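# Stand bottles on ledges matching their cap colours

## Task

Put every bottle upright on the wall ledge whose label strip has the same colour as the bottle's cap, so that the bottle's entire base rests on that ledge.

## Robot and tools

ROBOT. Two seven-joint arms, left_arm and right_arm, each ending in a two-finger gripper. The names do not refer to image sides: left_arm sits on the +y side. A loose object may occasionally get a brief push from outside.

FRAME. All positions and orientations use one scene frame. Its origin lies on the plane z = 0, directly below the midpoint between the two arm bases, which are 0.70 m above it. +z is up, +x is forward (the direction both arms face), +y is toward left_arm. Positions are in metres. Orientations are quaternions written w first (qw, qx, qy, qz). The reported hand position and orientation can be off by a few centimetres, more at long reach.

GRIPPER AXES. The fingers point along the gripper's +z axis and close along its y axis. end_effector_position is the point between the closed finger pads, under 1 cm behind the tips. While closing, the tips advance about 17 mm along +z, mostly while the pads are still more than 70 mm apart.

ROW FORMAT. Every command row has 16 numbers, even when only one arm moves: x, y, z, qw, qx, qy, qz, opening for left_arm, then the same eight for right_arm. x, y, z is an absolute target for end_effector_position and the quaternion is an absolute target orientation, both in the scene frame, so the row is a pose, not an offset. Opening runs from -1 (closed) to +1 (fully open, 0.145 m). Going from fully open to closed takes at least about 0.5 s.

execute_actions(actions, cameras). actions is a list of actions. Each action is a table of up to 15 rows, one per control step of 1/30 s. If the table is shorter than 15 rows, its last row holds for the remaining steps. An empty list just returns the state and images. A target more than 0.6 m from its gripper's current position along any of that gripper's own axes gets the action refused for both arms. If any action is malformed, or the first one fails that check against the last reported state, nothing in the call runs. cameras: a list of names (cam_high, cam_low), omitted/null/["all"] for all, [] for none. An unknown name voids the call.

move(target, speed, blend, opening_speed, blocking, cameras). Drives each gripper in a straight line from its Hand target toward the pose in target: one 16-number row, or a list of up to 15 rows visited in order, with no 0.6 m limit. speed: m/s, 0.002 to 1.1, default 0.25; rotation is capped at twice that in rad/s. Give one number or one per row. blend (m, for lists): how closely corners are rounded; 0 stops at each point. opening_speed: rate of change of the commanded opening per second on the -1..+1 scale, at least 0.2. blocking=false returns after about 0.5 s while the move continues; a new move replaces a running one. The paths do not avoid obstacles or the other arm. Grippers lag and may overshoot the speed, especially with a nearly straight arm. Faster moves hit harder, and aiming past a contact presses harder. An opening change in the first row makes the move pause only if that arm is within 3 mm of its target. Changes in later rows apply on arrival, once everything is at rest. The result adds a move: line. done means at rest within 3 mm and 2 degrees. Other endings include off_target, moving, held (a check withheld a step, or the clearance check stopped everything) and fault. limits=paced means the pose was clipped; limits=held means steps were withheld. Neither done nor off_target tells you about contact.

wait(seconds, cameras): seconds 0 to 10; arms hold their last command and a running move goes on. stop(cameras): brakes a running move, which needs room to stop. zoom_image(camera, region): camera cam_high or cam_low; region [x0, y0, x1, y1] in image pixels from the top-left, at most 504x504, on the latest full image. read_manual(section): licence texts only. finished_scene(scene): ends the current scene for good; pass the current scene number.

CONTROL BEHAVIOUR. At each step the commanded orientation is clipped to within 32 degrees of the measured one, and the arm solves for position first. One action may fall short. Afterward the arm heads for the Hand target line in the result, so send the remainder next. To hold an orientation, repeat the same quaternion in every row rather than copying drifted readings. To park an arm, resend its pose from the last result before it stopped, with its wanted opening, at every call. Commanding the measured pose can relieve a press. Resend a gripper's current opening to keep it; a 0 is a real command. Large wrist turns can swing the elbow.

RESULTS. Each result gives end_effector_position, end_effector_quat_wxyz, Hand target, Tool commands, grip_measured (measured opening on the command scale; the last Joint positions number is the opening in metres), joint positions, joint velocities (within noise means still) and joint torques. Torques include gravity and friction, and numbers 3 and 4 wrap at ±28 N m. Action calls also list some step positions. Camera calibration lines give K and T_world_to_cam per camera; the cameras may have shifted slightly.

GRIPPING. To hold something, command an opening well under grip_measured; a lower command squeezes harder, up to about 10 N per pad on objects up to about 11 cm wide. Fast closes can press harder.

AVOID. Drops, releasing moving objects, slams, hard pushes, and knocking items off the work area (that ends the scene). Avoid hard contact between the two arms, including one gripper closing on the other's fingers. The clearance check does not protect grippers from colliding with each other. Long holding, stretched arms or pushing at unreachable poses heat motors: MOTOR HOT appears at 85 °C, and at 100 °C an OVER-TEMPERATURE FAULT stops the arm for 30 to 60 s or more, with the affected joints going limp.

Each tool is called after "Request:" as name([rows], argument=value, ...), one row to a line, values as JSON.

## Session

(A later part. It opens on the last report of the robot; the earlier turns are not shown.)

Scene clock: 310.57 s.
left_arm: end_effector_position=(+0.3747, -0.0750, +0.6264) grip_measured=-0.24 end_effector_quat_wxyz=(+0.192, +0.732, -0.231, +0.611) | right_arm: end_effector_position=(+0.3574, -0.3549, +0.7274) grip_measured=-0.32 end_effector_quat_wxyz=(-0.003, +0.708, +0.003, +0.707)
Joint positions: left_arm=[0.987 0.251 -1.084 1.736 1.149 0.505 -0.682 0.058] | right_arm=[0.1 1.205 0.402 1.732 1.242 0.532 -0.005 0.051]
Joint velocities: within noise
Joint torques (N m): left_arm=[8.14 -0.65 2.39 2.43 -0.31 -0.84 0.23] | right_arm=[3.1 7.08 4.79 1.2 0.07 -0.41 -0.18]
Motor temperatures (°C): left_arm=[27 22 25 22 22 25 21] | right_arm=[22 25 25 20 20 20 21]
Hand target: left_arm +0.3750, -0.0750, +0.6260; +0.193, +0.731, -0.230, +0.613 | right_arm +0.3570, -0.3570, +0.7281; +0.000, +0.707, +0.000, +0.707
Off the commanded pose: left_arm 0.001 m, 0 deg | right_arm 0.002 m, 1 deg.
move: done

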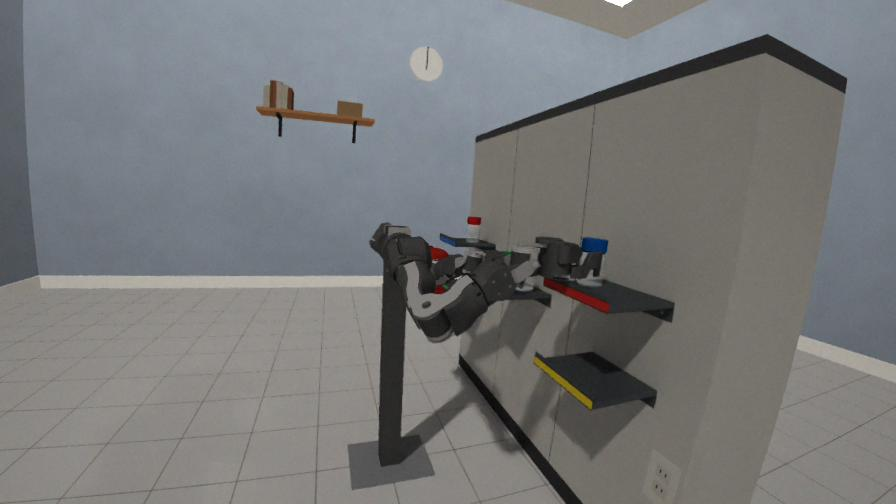

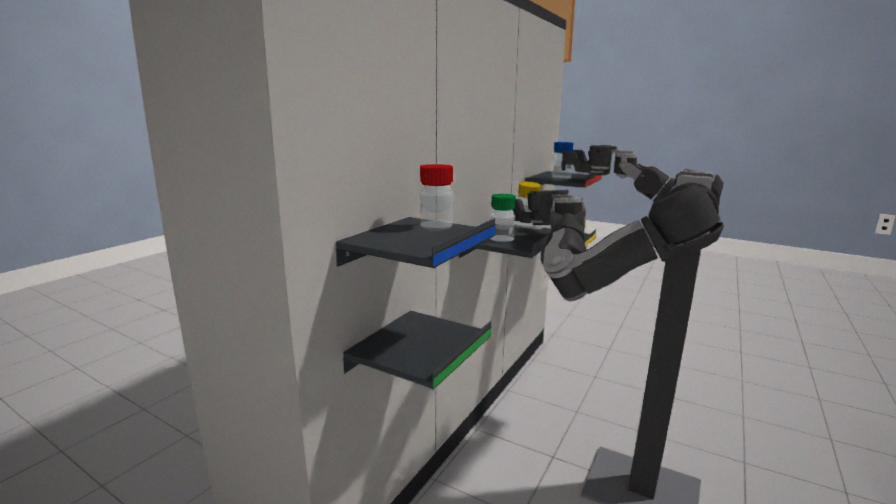

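Request:
move(target=[0.375,-0.068,0.622,0.1933,0.7306,-0.2303,0.6130,-0.6,0.357,-0.357,0.728,0,0.7071,0,0.7071,-0.6], speed=0.03, cameras=[])

Request:
move(target=[0.375,-0.068,0.618,0.1933,0.7306,-0.2303,0.6130,-0.6,0.357,-0.357,0.728,0,0.7071,0,0.7071,-0.6], speed=0.03)

Request:
zoom_image(camera="cam_low", region=[460, 130, 640, 280])

Scene clock: 336.80 s.
left_arm: end_effector_position=(+0.3764, -0.0667, +0.6208) grip_measured=-0.24 end_effector_quat_wxyz=(+0.189, +0.734, -0.230, +0.610) | right_arm: end_effector_position=(+0.3574, -0.3549, +0.7274) grip_measured=-0.32 end_effector_quat_wxyz=(-0.003, +0.708, +0.003, +0.707)
Joint positions: left_arm=[0.974 0.285 -1.084 1.745 1.143 0.494 -0.664 0.058] | right_arm=[0.1 1.205 0.402 1.732 1.242 0.532 -0.005 0.051]
Joint velocities: within noise
Joint torques (N m): left_arm=[8.19 -0.75 2.43 3.82 -0.34 -0.85 0.25] | right_arm=[2.97 7.13 4.94 1.29 0.06 -0.4 -0.15]
Motor temperatures (°C): left_arm=[27 22 25 22 22 26 21] | right_arm=[22 26 25 20 20 20 21]
Hand target: left_arm +0.3750, -0.0680, +0.6220; +0.193, +0.731, -0.230, +0.613 | right_arm +0.3570, -0.3570, +0.7281; +0.000, +0.707, +0.000, +0.707
Off the commanded pose: left_arm 0.002 m, 1 deg | right_arm 0.002 m, 1 deg.
move: done
No camera images: "cameras" was empty.

Scene clock: 337.50 s.
left_arm: end_effector_position=(+0.3753, -0.0675, +0.6179) grip_measured=-0.24 end_effector_quat_wxyz=(+0.191, +0.733, -0.231, +0.611) | right_arm: end_effector_position=(+0.3574, -0.3549, +0.7274) grip_measured=-0.32 end_effector_quat_wxyz=(-0.003, +0.708, +0.003, +0.707)
Joint positions: left_arm=[0.963 0.285 -1.089 1.745 1.13 0.484 -0.657 0.058] | right_arm=[0.1 1.205 0.402 1.732 1.242 0.532 -0.005 0.051]
Joint velocities: within noise
Joint torques (N m): left_arm=[8.06 -0.57 2.4 3.06 -0.4 -0.85 0.25] | right_arm=[3.1 7.13 4.86 1.22 0.06 -0.42 -0.16]
Motor temperatures (°C): left_arm=[27 22 25 22 22 26 21] | right_arm=[22 26 25 20 20 20 21]
Hand target: left_arm +0.3750, -0.0680, +0.6180; +0.193, +0.731, -0.230, +0.613 | right_arm +0.3570, -0.3570, +0.7281; +0.000, +0.707, +0.000, +0.707
Off the commanded pose: left_arm 0.001 m, 0 deg | right_arm 0.002 m, 1 deg.
move: done

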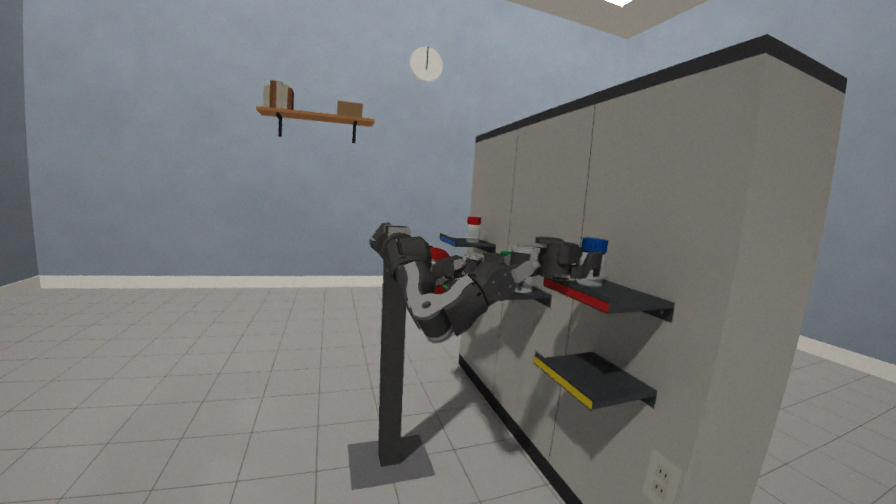

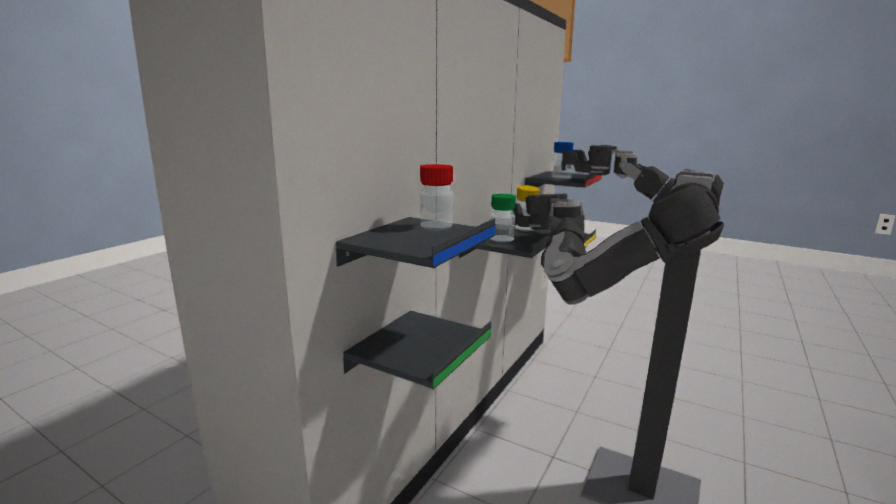

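Scaled by 2.800 from the camera's 896x504 image, which has a finer 1280x720 frame.

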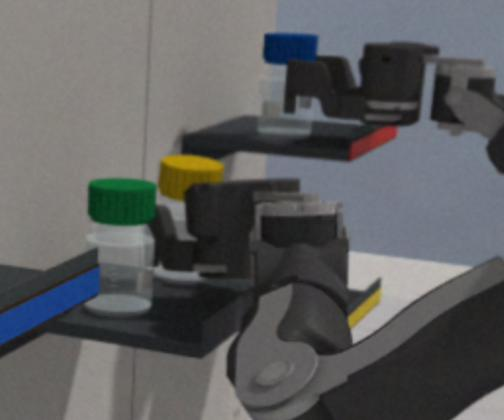

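Request:
move(target=[0.375,-0.068,0.613,0.1933,0.7306,-0.2303,0.6130,-0.6,0.357,-0.357,0.728,0,0.7071,0,0.7071,-0.6], speed=0.03, cameras=[])

Request:
move(target=[0.375,-0.068,0.609,0.1933,0.7306,-0.2303,0.6130,-0.6,0.357,-0.357,0.728,0,0.7071,0,0.7071,-0.6], speed=0.03)

Request:
zoom_image(camera="cam_low", region=[460, 130, 640, 280])

Scene clock: 348.40 s.
left_arm: end_effector_position=(+0.3752, -0.0679, +0.6165) grip_measured=-0.24 end_effector_quat_wxyz=(+0.193, +0.729, -0.229, +0.616) | right_arm: end_effector_position=(+0.3574, -0.3549, +0.7274) grip_measured=-0.32 end_effector_quat_wxyz=(-0.003, +0.708, +0.003, +0.707)
Joint positions: left_arm=[0.955 0.287 -1.095 1.744 1.113 0.463 -0.65 0.058] | right_arm=[0.1 1.205 0.402 1.732 1.242 0.532 -0.005 0.051]
Joint velocities: within noise
Joint torques (N m): left_arm=[7.56 -0.41 1.91 2.24 -0.22 -0.65 0.25] | right_arm=[3.18 6.95 4.88 1.32 0.07 -0.41 -0.17]
Motor temperatures (°C): left_arm=[27 22 25 22 22 26 21] | right_arm=[22 26 26 20 20 20 21]
Hand target: left_arm +0.3750, -0.0680, +0.6131; +0.193, +0.731, -0.230, +0.613 | right_arm +0.3570, -0.3570, +0.7281; +0.000, +0.707, +0.000, +0.707
Off the commanded pose: left_arm 0.003 m, 0 deg | right_arm 0.002 m, 1 deg.
move: done
No camera images: "cameras" was empty.

Scene clock: 349.17 s.
left_arm: end_effector_position=(+0.3755, -0.0679, +0.6160) grip_measured=-0.24 end_effector_quat_wxyz=(+0.194, +0.725, -0.227, +0.621) | right_arm: end_effector_position=(+0.3574, -0.3549, +0.7274) grip_measured=-0.32 end_effector_quat_wxyz=(-0.003, +0.708, +0.003, +0.707)
Joint positions: left_arm=[0.953 0.291 -1.105 1.741 1.102 0.438 -0.646 0.058] | right_arm=[0.1 1.205 0.402 1.732 1.242 0.532 -0.005 0.051]
Joint velocities: within noise
Joint torques (N m): left_arm=[7.08 -0.22 1.5 1.85 -0.05 -0.4 0.25] | right_arm=[3.18 7.13 4.89 1.26 0.04 -0.43 -0.17]
Motor temperatures (°C): left_arm=[27 22 25 22 22 26 21] | right_arm=[22 26 26 20 20 20 21]
Hand target: left_arm +0.3749, -0.0680, +0.6091; +0.193, +0.731, -0.230, +0.613 | right_arm +0.3570, -0.3570, +0.7281; +0.000, +0.707, +0.000, +0.707
Off the commanded pose: left_arm 0.007 m, 1 deg | right_arm 0.002 m, 1 deg.
move: off_target (left_arm)

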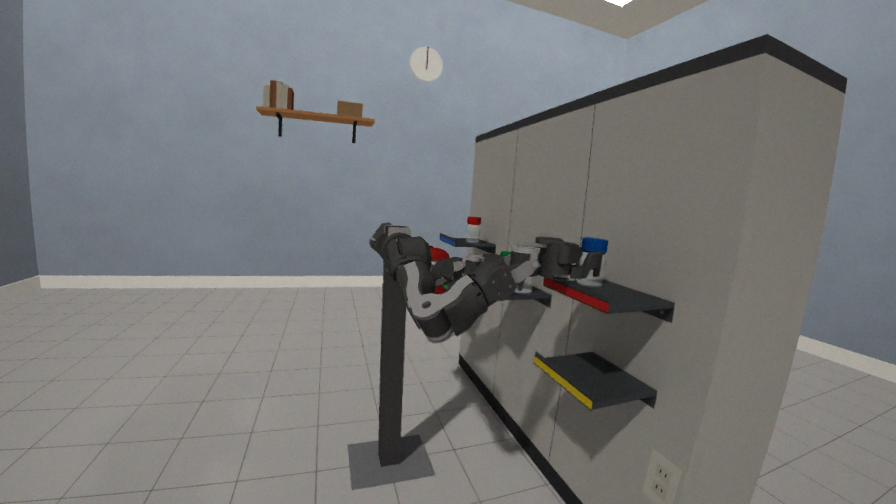

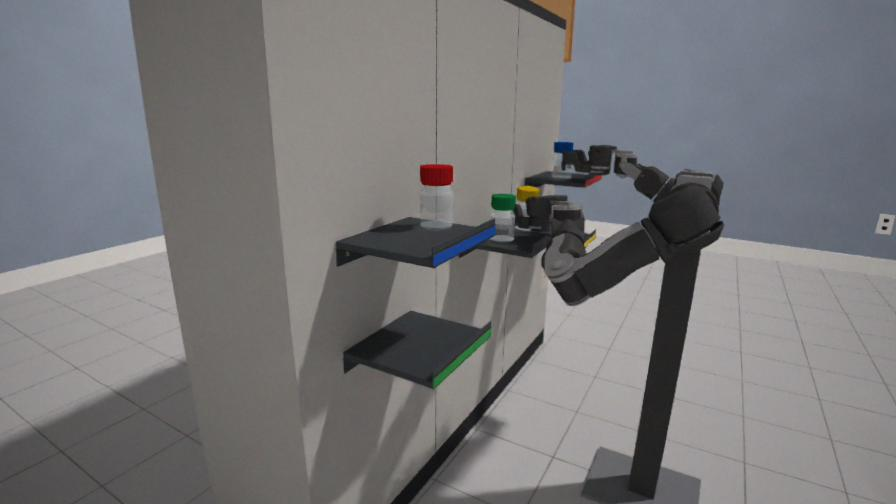

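Scaled by 2.800 from the camera's 896x504 image, which has a finer 1280x720 frame.

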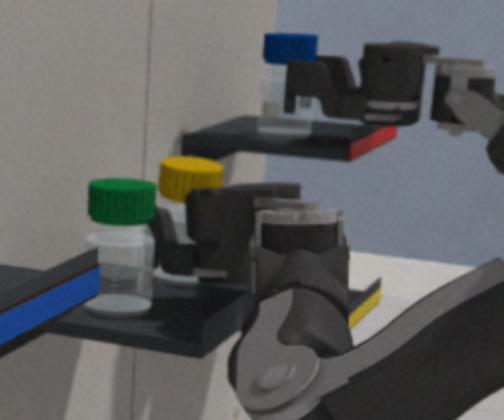

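Request:
move([
  [0.375,-0.068,0.616,0.1933,0.7306,-0.2303,0.6130,-0.6,0.357,-0.357,0.728,0,0.7071,0,0.7071,-0.6],
  [0.375,-0.068,0.616,0.1933,0.7306,-0.2303,0.6130,0.12,0.357,-0.357,0.728,0,0.7071,0,0.7071,-0.6],
], speed=0.03, opening_speed=1)

Request:
zoom_image(camera="cam_low", region=[460, 130, 640, 280])

Scene clock: 368.83 s.
left_arm: end_effector_position=(+0.3751, -0.0681, +0.6153) grip_measured=+0.12 end_effector_quat_wxyz=(+0.194, +0.730, -0.231, +0.613) | right_arm: end_effector_position=(+0.3574, -0.3549, +0.7274) grip_measured=-0.32 end_effector_quat_wxyz=(-0.003, +0.708, +0.003, +0.707)
Joint positions: left_arm=[0.961 0.291 -1.102 1.742 1.123 0.461 -0.647 0.085] | right_arm=[0.1 1.205 0.402 1.732 1.242 0.532 -0.005 0.051]
Joint velocities: within noise
Joint torques (N m): left_arm=[8.87 -0.99 2.96 3.34 -0.1 -0.46 -0.02] | right_arm=[3.02 7.08 4.88 1.2 0.04 -0.41 -0.15]
Motor temperatures (°C): left_arm=[27 22 25 22 22 25 21] | right_arm=[22 26 26 20 20 20 21]
Hand target: left_arm +0.3750, -0.0681, +0.6160; +0.193, +0.731, -0.230, +0.613 | right_arm +0.3570, -0.3570, +0.7281; +0.000, +0.707, +0.000, +0.707
Off the commanded pose: left_arm 0.001 m, 0 deg | right_arm 0.002 m, 1 deg.
move: done

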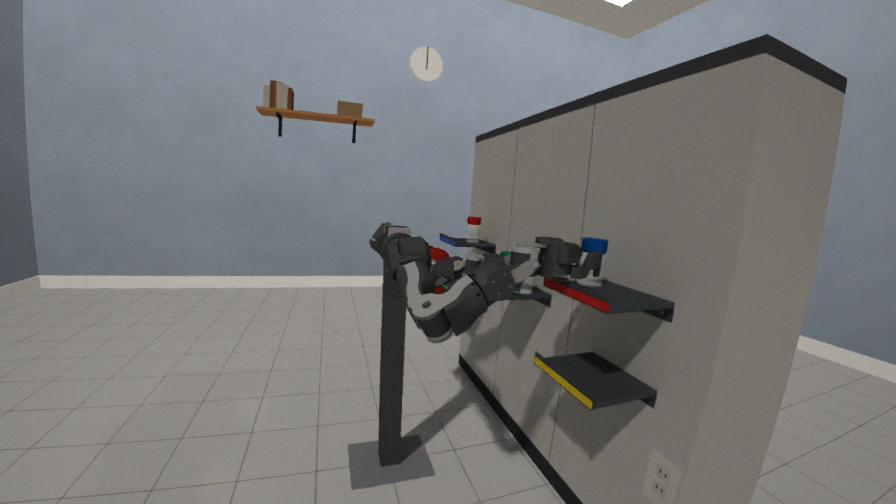

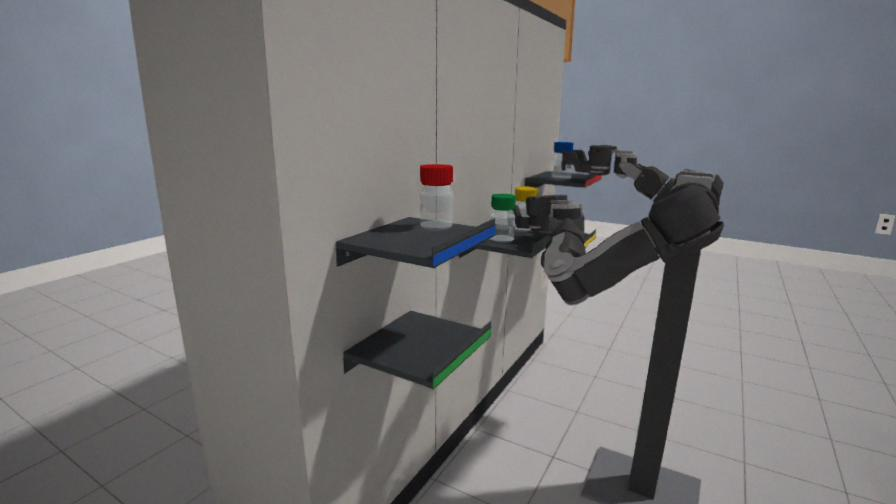

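Scaled by 2.800 from the camera's 896x504 image, which has a finer 1280x720 frame.

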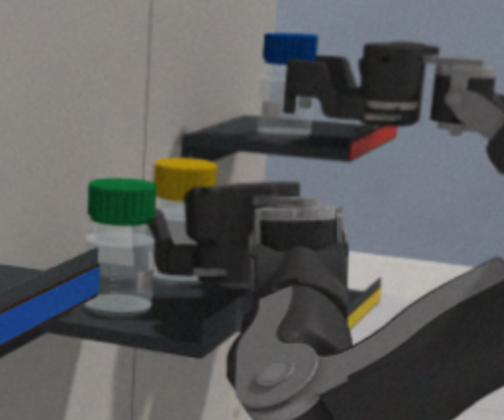

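Request:
move([
  [0.335,-0.04,0.616,0.1933,0.7306,-0.2303,0.6130,0.12,0.357,-0.357,0.728,0,0.7071,0,0.7071,0.6],
  [0.265,0.015,0.635,0.1933,0.7306,-0.2303,0.6130,0.12,0.26,-0.34,0.735,0,0.7071,0,0.7071,0.6],
  [0.25,0.07,0.66,0.10,0.76,-0.12,0.635,1,0.26,-0.25,0.70,0,0.7071,0,0.7071,0.6],
], opening_speed=1.5, speed=[0.08,0.2,0.2])

Request:
zoom_image(camera="cam_low", region=[460, 130, 640, 280])

Request:
zoom_image(camera="cam_high", region=[440, 190, 680, 420])

Scene clock: 388.63 s.
left_arm: end_effector_position=(+0.2506, +0.0702, +0.6603) grip_measured=+1.00 end_effector_quat_wxyz=(+0.285, +0.716, -0.298, +0.564) | right_arm: end_effector_position=(+0.2605, -0.2514, +0.7003) grip_measured=+0.60 end_effector_quat_wxyz=(-0.033, +0.709, +0.034, +0.704)
Joint positions: left_arm=[0.566 1.333 -0.523 2.432 1.584 0.379 -0.15 0.145] | right_arm=[-0.394 0.828 0.883 2.441 1.321 0.727 -0.213 0.119]
Joint velocities: within noise
Joint torques (N m): left_arm=[3.36 2.65 2.56 0.7 0.14 -0.55 0.06] | right_arm=[0.8 4.07 1.7 1.14 -0.03 -0.58 0.17]
Motor temperatures (°C): left_arm=[28 22 25 22 22 25 21] | right_arm=[21 26 26 20 20 20 21]
Hand target: left_arm +0.2507, +0.0702, +0.6599; +0.285, +0.716, -0.297, +0.563 | right_arm +0.2605, -0.2505, +0.7000; -0.035, +0.708, +0.035, +0.704
Off the commanded pose: left_arm 0.001 m, 31 deg | right_arm 0.002 m, 5 deg.
joint read past its limit (left arm) — joint 4 (elbow), upper limit, where the elbow is as bent as it goes.
joint sent to its limit (left arm) — joint 4 (elbow), upper limit, where the elbow is as bent as it goes; joint 5 (forearm roll), upper limit. The joint targets are off in orientation, not in position.
joint sent to its limit (right arm) — joint 4 (elbow), upper limit, where the elbow is as bent as it goes. The joint targets are off in orientation, not in position.
move: off_target (left_arm, right_arm); target 3's new opening was sent with left_arm's hand 0.002 m and 31 deg from that target

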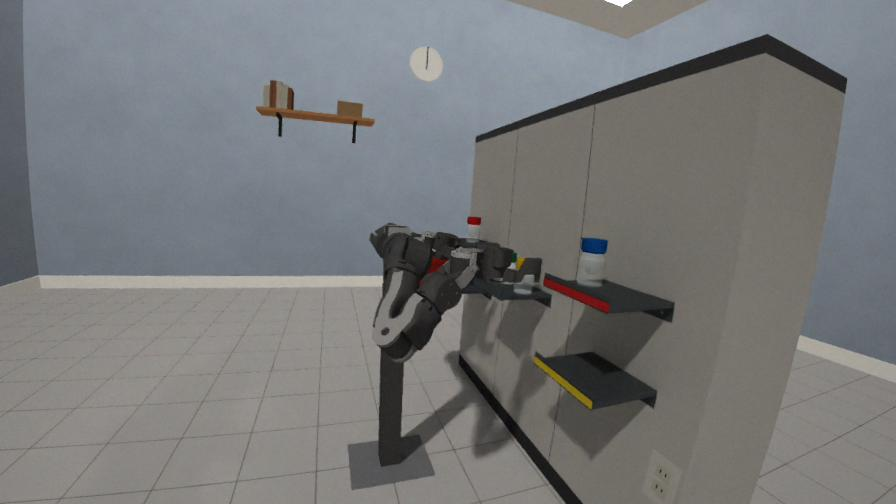

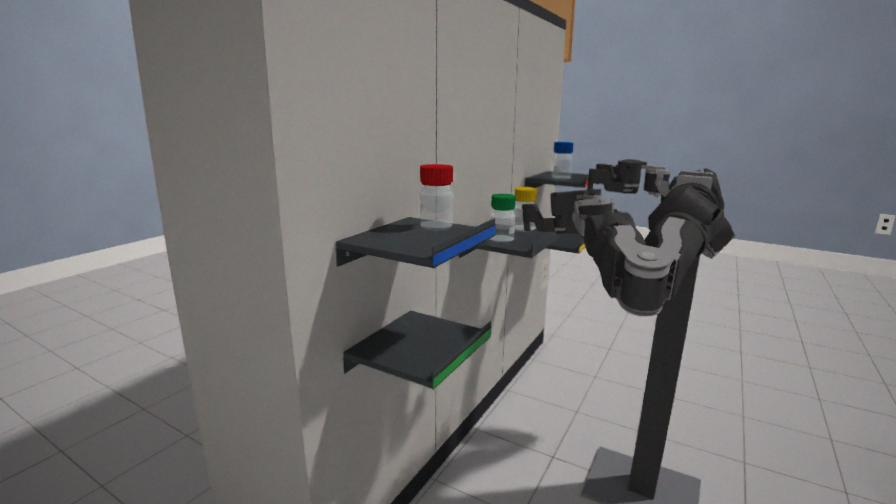

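Scaled by 2.800 from the camera's 896x504 image, which has a finer 1280x720 frame.

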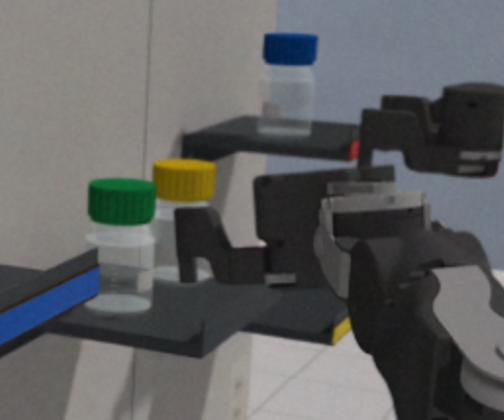

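Scaled by 2.100 from the camera's 896x504 image, which has a finer 1280x720 frame.

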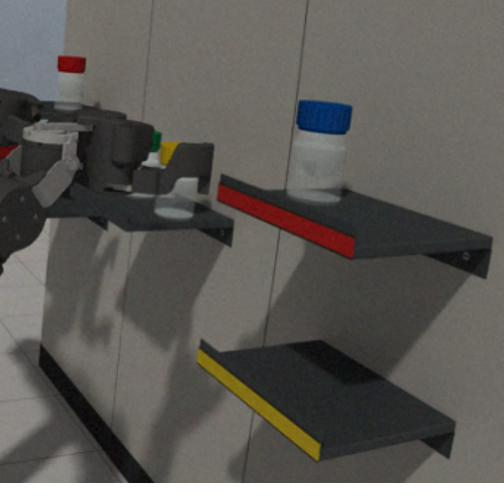

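Request:
move([
  [0.28,0.17,0.66,0.2460,0.7077,-0.2931,0.5939,0.5,0.26,-0.20,0.66,-0.1933,0.7306,0.2303,0.6130,0.5],
  [0.31,0.125,0.625,0.2460,0.7077,-0.2931,0.5939,0.5,0.26,-0.20,0.66,-0.1933,0.7306,0.2303,0.6130,0.5],
])

Request:
zoom_image(camera="cam_low", region=[460, 130, 640, 280])

Request:
zoom_image(camera="cam_high", region=[440, 190, 680, 420])

Scene clock: 422.43 s.
left_arm: end_effector_position=(+0.3090, +0.1237, +0.6255) grip_measured=+0.50 end_effector_quat_wxyz=(+0.250, +0.706, -0.294, +0.594) | right_arm: end_effector_position=(+0.2602, -0.2011, +0.6610) grip_measured=+0.50 end_effector_quat_wxyz=(-0.191, +0.731, +0.228, +0.614)
Joint positions: left_arm=[0.579 1.367 -0.721 2.094 1.336 0.141 0.144 0.112] | right_arm=[-0.554 1.01 0.839 2.245 1.229 0.601 0.396 0.112]
Joint velocities: within noise
Joint torques (N m): left_arm=[5.18 4.1 2.86 1.16 0.16 -0.52 -0.05] | right_arm=[1.25 5.34 1.94 1.1 0.25 -0.53 0.2]
Motor temperatures (°C): left_arm=[25 22 25 22 21 25 21] | right_arm=[21 25 24 20 20 21 21]
Hand target: left_arm +0.3100, +0.1250, +0.6251; +0.246, +0.708, -0.293, +0.594 | right_arm +0.2600, -0.2000, +0.6600; -0.193, +0.731, +0.230, +0.613
Off the commanded pose: left_arm 0.002 m, 0 deg | right_arm 0.002 m, 0 deg.
move: done

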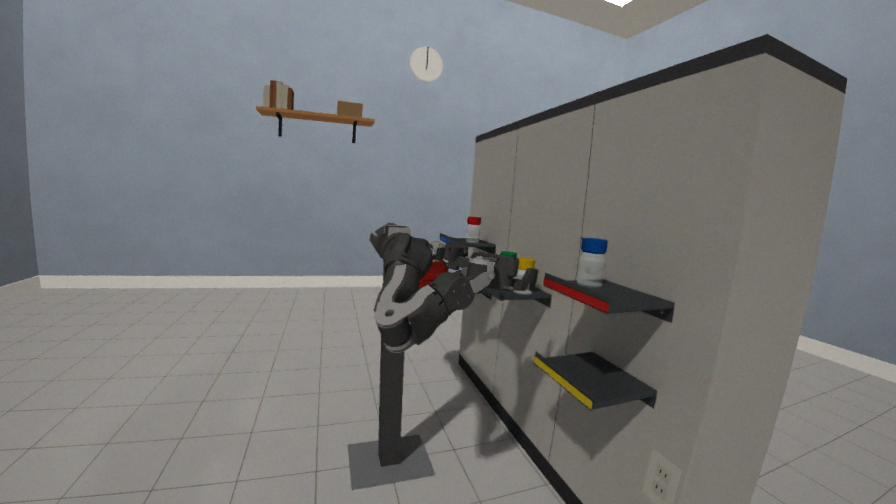

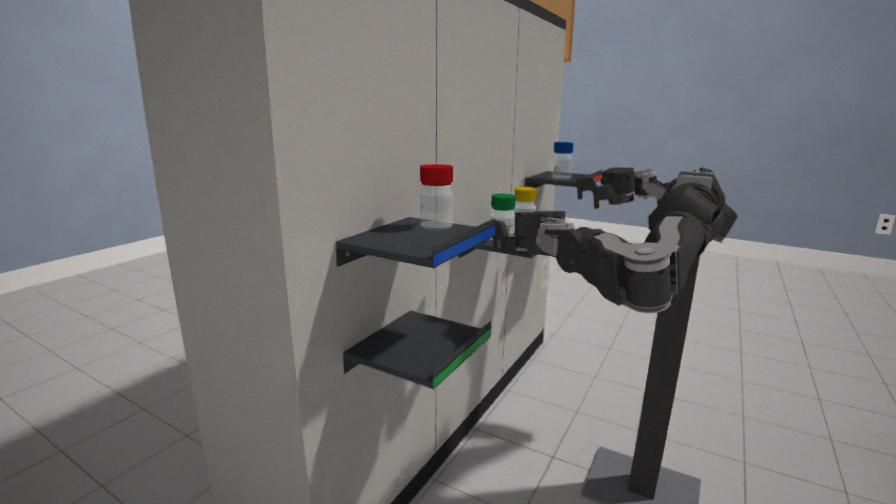

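Scaled by 2.800 from the camera's 896x504 image, which has a finer 1280x720 frame.

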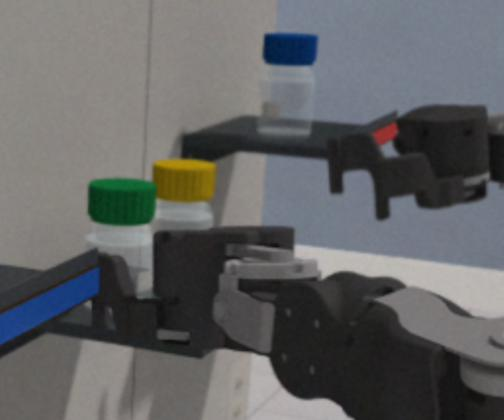

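Scaled by 2.100 from the camera's 896x504 image, which has a finer 1280x720 frame.

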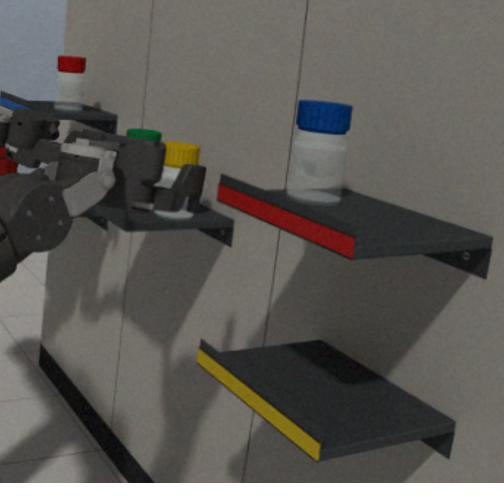

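Request:
move([
  [0.372,0.063,0.620,0.2460,0.7077,-0.2931,0.5939,0.5,0.26,-0.20,0.66,-0.1933,0.7306,0.2303,0.6130,0.5],
], speed=0.1)

Request:
zoom_image(camera="cam_low", region=[460, 130, 640, 280])

Request:
zoom_image(camera="cam_high", region=[470, 230, 590, 320])

Scene clock: 430.50 s.
left_arm: end_effector_position=(+0.3711, +0.0617, +0.6216) grip_measured=+0.50 end_effector_quat_wxyz=(+0.250, +0.705, -0.294, +0.595) | right_arm: end_effector_position=(+0.2602, -0.2011, +0.6610) grip_measured=+0.50 end_effector_quat_wxyz=(-0.191, +0.731, +0.228, +0.614)
Joint positions: left_arm=[0.835 0.868 -0.846 1.844 1.157 0.391 0.034 0.112] | right_arm=[-0.554 1.01 0.839 2.245 1.229 0.601 0.396 0.112]
Joint velocities: within noise
Joint torques (N m): left_arm=[7.66 2.15 2.7 1.85 0.11 -0.53 -0.03] | right_arm=[1.04 5.34 1.99 1.01 0.25 -0.52 0.17]
Motor temperatures (°C): left_arm=[25 22 26 22 21 25 21] | right_arm=[21 25 24 20 20 21 21]
Hand target: left_arm +0.3720, +0.0630, +0.6200; +0.246, +0.708, -0.293, +0.594 | right_arm +0.2600, -0.2000, +0.6600; -0.193, +0.731, +0.230, +0.613
Off the commanded pose: left_arm 0.002 m, 1 deg | right_arm 0.002 m, 0 deg.
move: done

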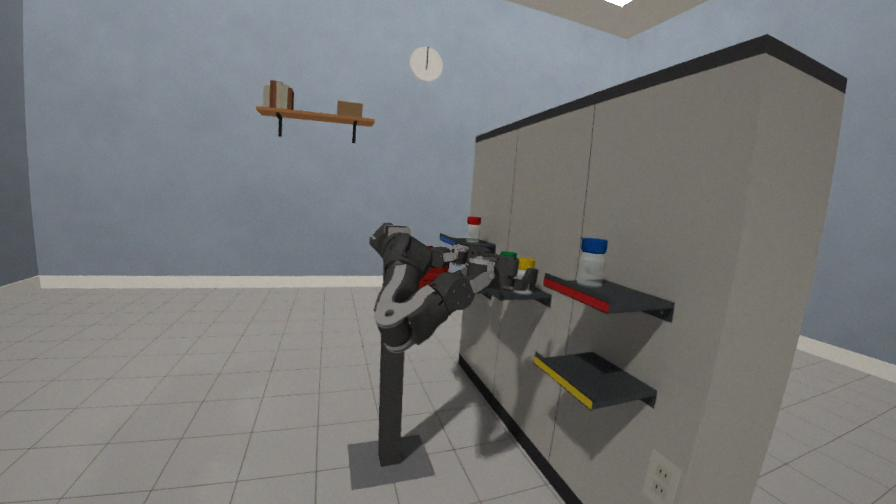

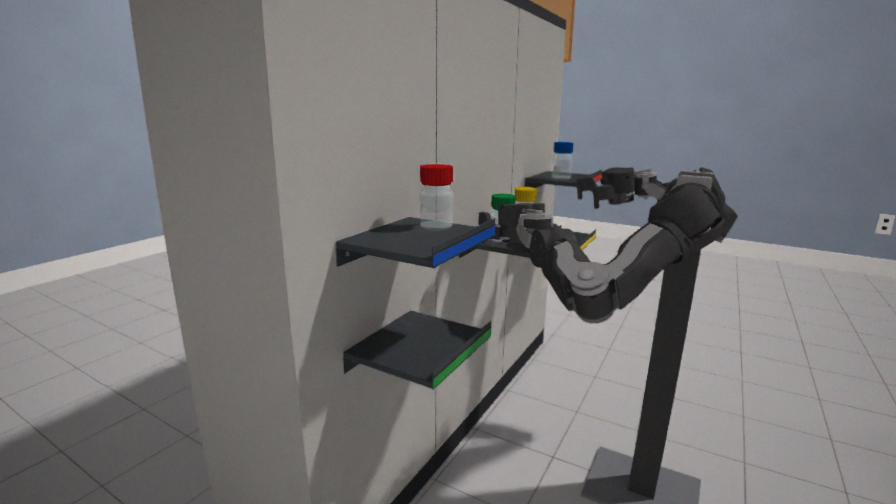

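Scaled by 2.800 from the camera's 896x504 image, which has a finer 1280x720 frame.

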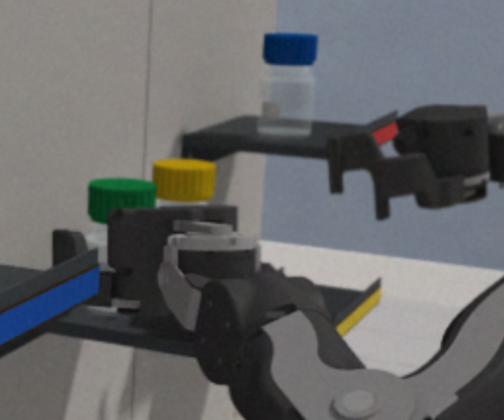

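Scaled by 4.200 from the camera's 896x504 image, which has a finer 1280x720 frame.

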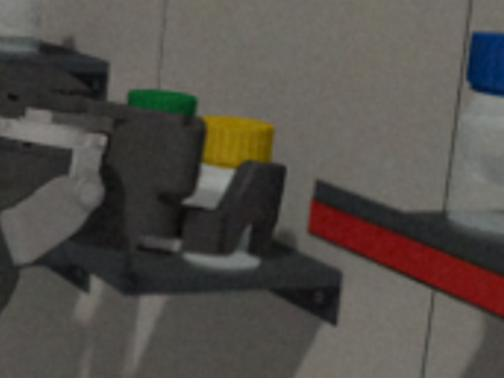

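Request:
move([
  [0.370,0.065,0.620,0.2460,0.7077,-0.2931,0.5939,-0.6,0.26,-0.20,0.66,-0.1933,0.7306,0.2303,0.6130,0.5],
], opening_speed=1)

Request:
zoom_image(camera="cam_low", region=[460, 130, 640, 280])

Request:
zoom_image(camera="cam_high", region=[470, 230, 590, 320])

Scene clock: 440.23 s.
left_arm: end_effector_position=(+0.3706, +0.0651, +0.6211) grip_measured=-0.37 end_effector_quat_wxyz=(+0.245, +0.707, -0.294, +0.595) | right_arm: end_effector_position=(+0.2602, -0.2011, +0.6610) grip_measured=+0.50 end_effector_quat_wxyz=(-0.191, +0.731, +0.228, +0.614)
Joint positions: left_arm=[0.833 0.882 -0.846 1.85 1.159 0.391 0.032 0.048] | right_arm=[-0.554 1.01 0.839 2.245 1.229 0.601 0.396 0.112]
Joint velocities: within noise
Joint torques (N m): left_arm=[6.74 2.2 2.95 2.7 0.2 -0.7 0.04] | right_arm=[1.2 5.24 1.89 1.03 0.25 -0.5 0.19]
Motor temperatures (°C): left_arm=[26 22 26 22 21 25 21] | right_arm=[21 25 24 20 20 21 21]
Hand target: left_arm +0.3700, +0.0650, +0.6199; +0.246, +0.708, -0.293, +0.594 | right_arm +0.2600, -0.2000, +0.6600; -0.193, +0.731, +0.230, +0.613
Off the commanded pose: left_arm 0.001 m, 0 deg | right_arm 0.002 m, 0 deg.
move: done

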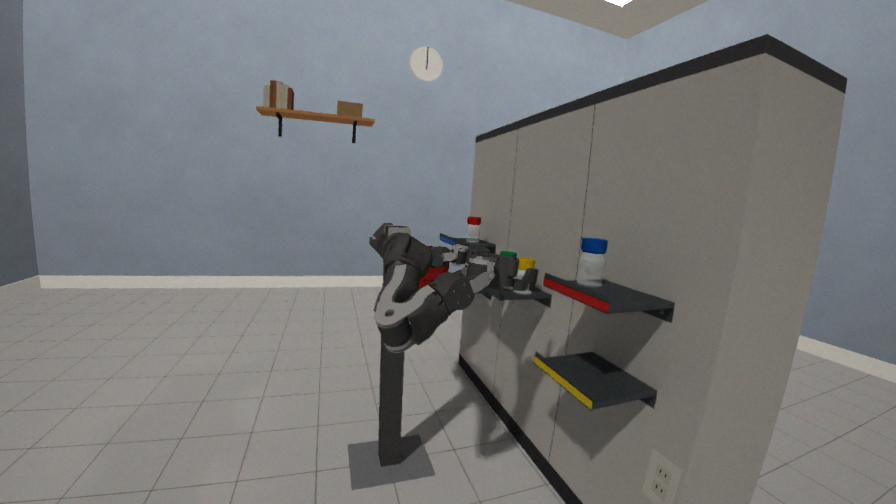

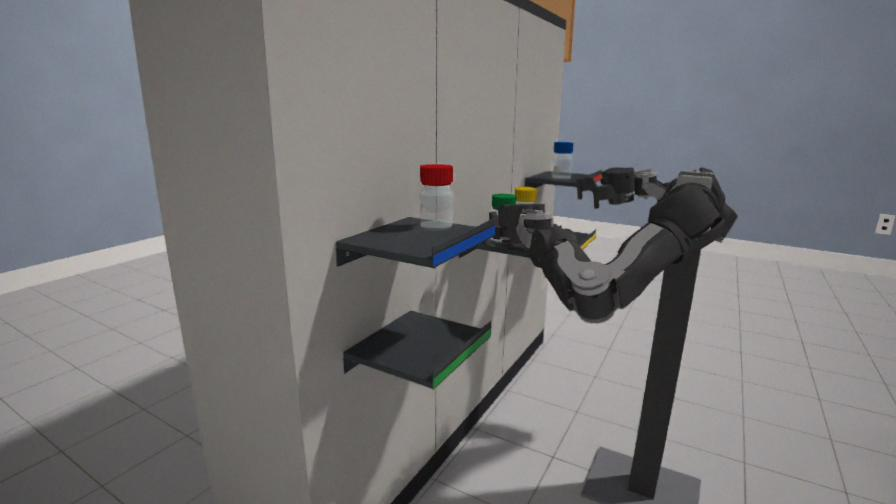

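Scaled by 2.800 from the camera's 896x504 image, which has a finer 1280x720 frame.

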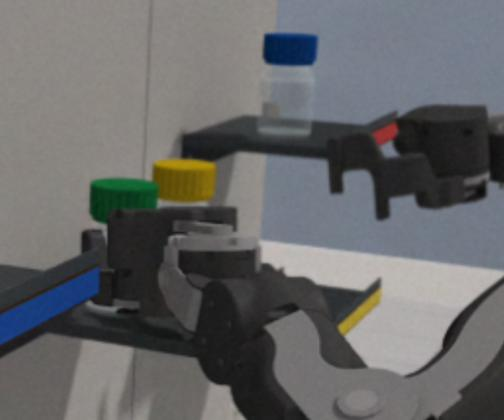

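Scaled by 4.200 from the camera's 896x504 image, which has a finer 1280x720 frame.

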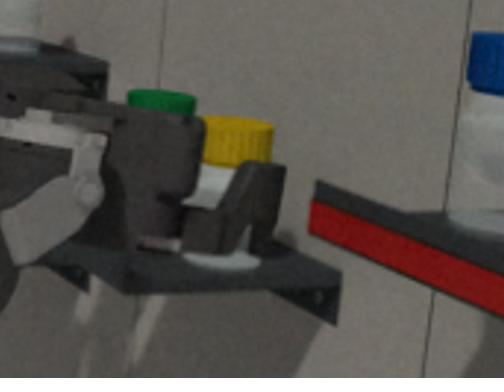

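Request:
move([
  [0.370,0.065,0.655,0.2460,0.7077,-0.2931,0.5939,-0.6,0.26,-0.20,0.65,-0.1933,0.7306,0.2303,0.6130,0.5],
  [0.28,0.16,0.66,0.2460,0.7077,-0.2931,0.5939,-0.6,0.265,-0.18,0.64,-0.1933,0.7306,0.2303,0.6130,0.5],
  [0.24,0.33,0.565,0,0.766,0,0.6428,-0.6,0.285,-0.133,0.625,-0.1933,0.7306,0.2303,0.6130,0.5],
  [0.375,0.354,0.556,0,0.766,0,0.6428,-0.6,0.285,-0.133,0.625,-0.1933,0.7306,0.2303,0.6130,0.5],
], blend=[0.01,0.03,0.02,0])

Request:
zoom_image(camera="cam_low", region=[330, 120, 650, 400])

Request:
zoom_image(camera="cam_high", region=[470, 230, 590, 320])

Scene clock: 461.20 s.
left_arm: end_effector_position=(+0.3743, +0.3539, +0.5525) grip_measured=-0.37 end_effector_quat_wxyz=(-0.001, +0.770, +0.002, +0.638) | right_arm: end_effector_position=(+0.2849, -0.1333, +0.6259) grip_measured=+0.50 end_effector_quat_wxyz=(-0.194, +0.729, +0.231, +0.614)
Joint positions: left_arm=[0.86 1.443 -1.32 1.533 1.518 -0.271 -0.091 0.048] | right_arm=[-0.126 1.011 0.118 2.316 1.123 0.517 0.018 0.112]
Joint velocities: within noise
Joint torques (N m): left_arm=[6.24 5.21 3.71 0.57 0.02 -0.86 0.25] | right_arm=[2.78 4.05 1.69 2.13 0.08 -0.39 -0.17]
Motor temperatures (°C): left_arm=[26 22 26 22 21 25 21] | right_arm=[21 25 24 19 20 21 21]
Hand target: left_arm +0.3750, +0.3541, +0.5559; +0.000, +0.766, +0.000, +0.643 | right_arm +0.2850, -0.1331, +0.6250; -0.193, +0.731, +0.230, +0.613
Off the commanded pose: left_arm 0.004 m, 1 deg | right_arm 0.001 m, 0 deg.
move: off_target (left_arm)

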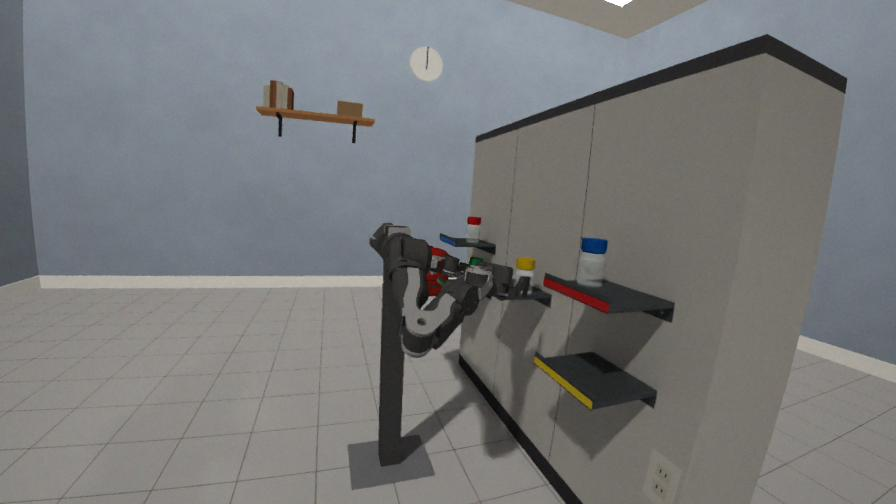

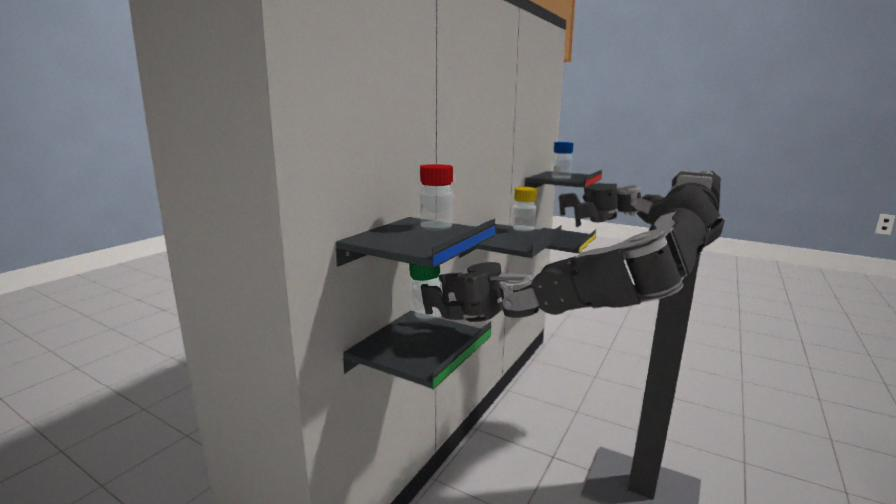

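Scaled by 1.575 from the camera's 896x504 image, which has a finer 1280x720 frame.

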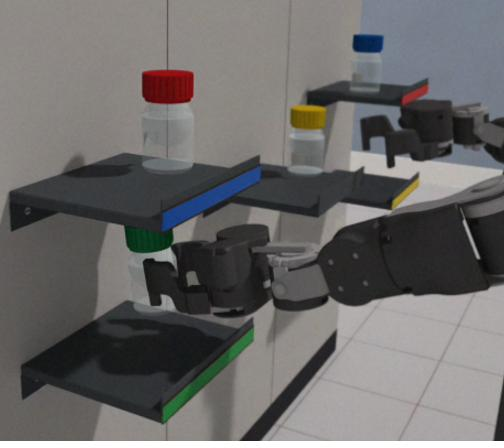

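Scaled by 4.200 from the camera's 896x504 image, which has a finer 1280x720 frame.

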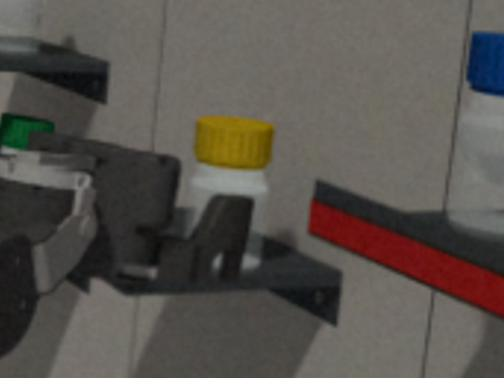

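Request:
move([
  [0.375,0.354,0.533,0,0.766,0,0.6428,-0.6,0.325,-0.105,0.623,-0.1933,0.7306,0.2303,0.6130,0.5],
  [0.375,0.354,0.526,0,0.766,0,0.6428,-0.6,0.370,-0.074,0.618,-0.1933,0.7306,0.2303,0.6130,0.5],
], speed=[0.1,0.1])

Request:
zoom_image(camera="cam_low", region=[330, 120, 650, 400])

Request:
zoom_image(camera="cam_high", region=[470, 230, 590, 320])

Scene clock: 471.70 s.
left_arm: end_effector_position=(+0.3757, +0.3564, +0.5305) grip_measured=-0.37 end_effector_quat_wxyz=(-0.003, +0.762, +0.003, +0.647) | right_arm: end_effector_position=(+0.3698, -0.0736, +0.6192) grip_measured=+0.50 end_effector_quat_wxyz=(-0.196, +0.729, +0.230, +0.614)
Joint positions: left_arm=[0.791 1.38 -1.327 1.453 1.498 -0.373 -0.081 0.048] | right_arm=[0.556 0.675 -0.495 1.954 0.951 0.629 -0.098 0.112]
Joint velocities: within noise
Joint torques (N m): left_arm=[4.65 3.97 2.22 0.38 0.06 -0.58 0.23] | right_arm=[4.97 2.12 2.62 2.5 0 -0.36 -0.09]
Motor temperatures (°C): left_arm=[26 23 26 21 21 26 21] | right_arm=[21 25 24 20 20 21 21]
Hand target: left_arm +0.3749, +0.3540, +0.5260; +0.000, +0.766, +0.000, +0.643 | right_arm +0.3700, -0.0740, +0.6180; -0.193, +0.731, +0.230, +0.613
Off the commanded pose: left_arm 0.005 m, 1 deg | right_arm 0.001 m, 0 deg.
move: off_target (left_arm)

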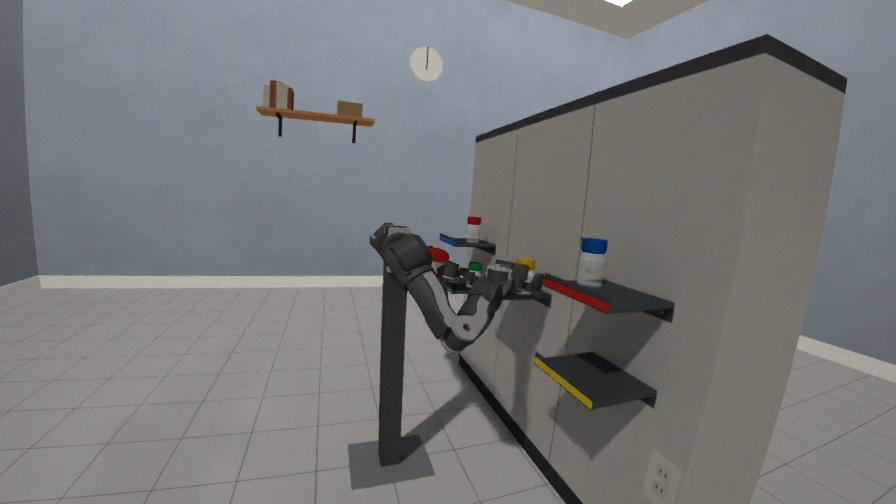

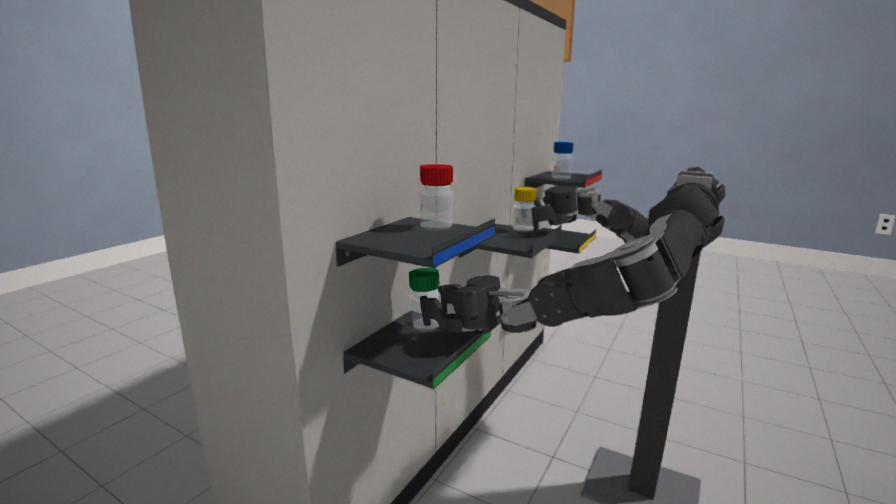

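Scaled by 1.575 from the camera's 896x504 image, which has a finer 1280x720 frame.

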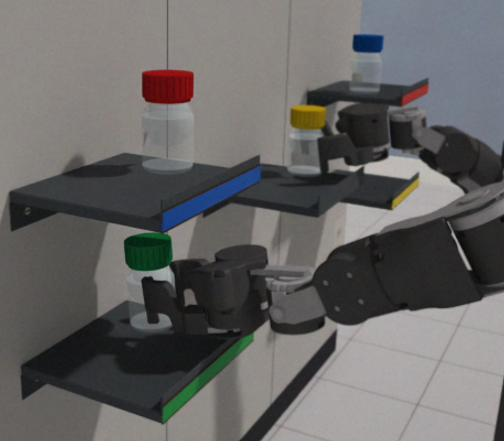

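Scaled by 4.200 from the camera's 896x504 image, which has a finer 1280x720 frame.

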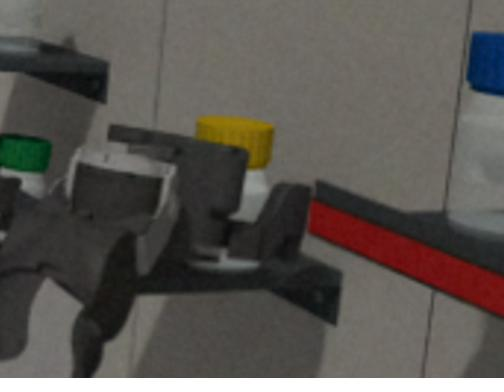

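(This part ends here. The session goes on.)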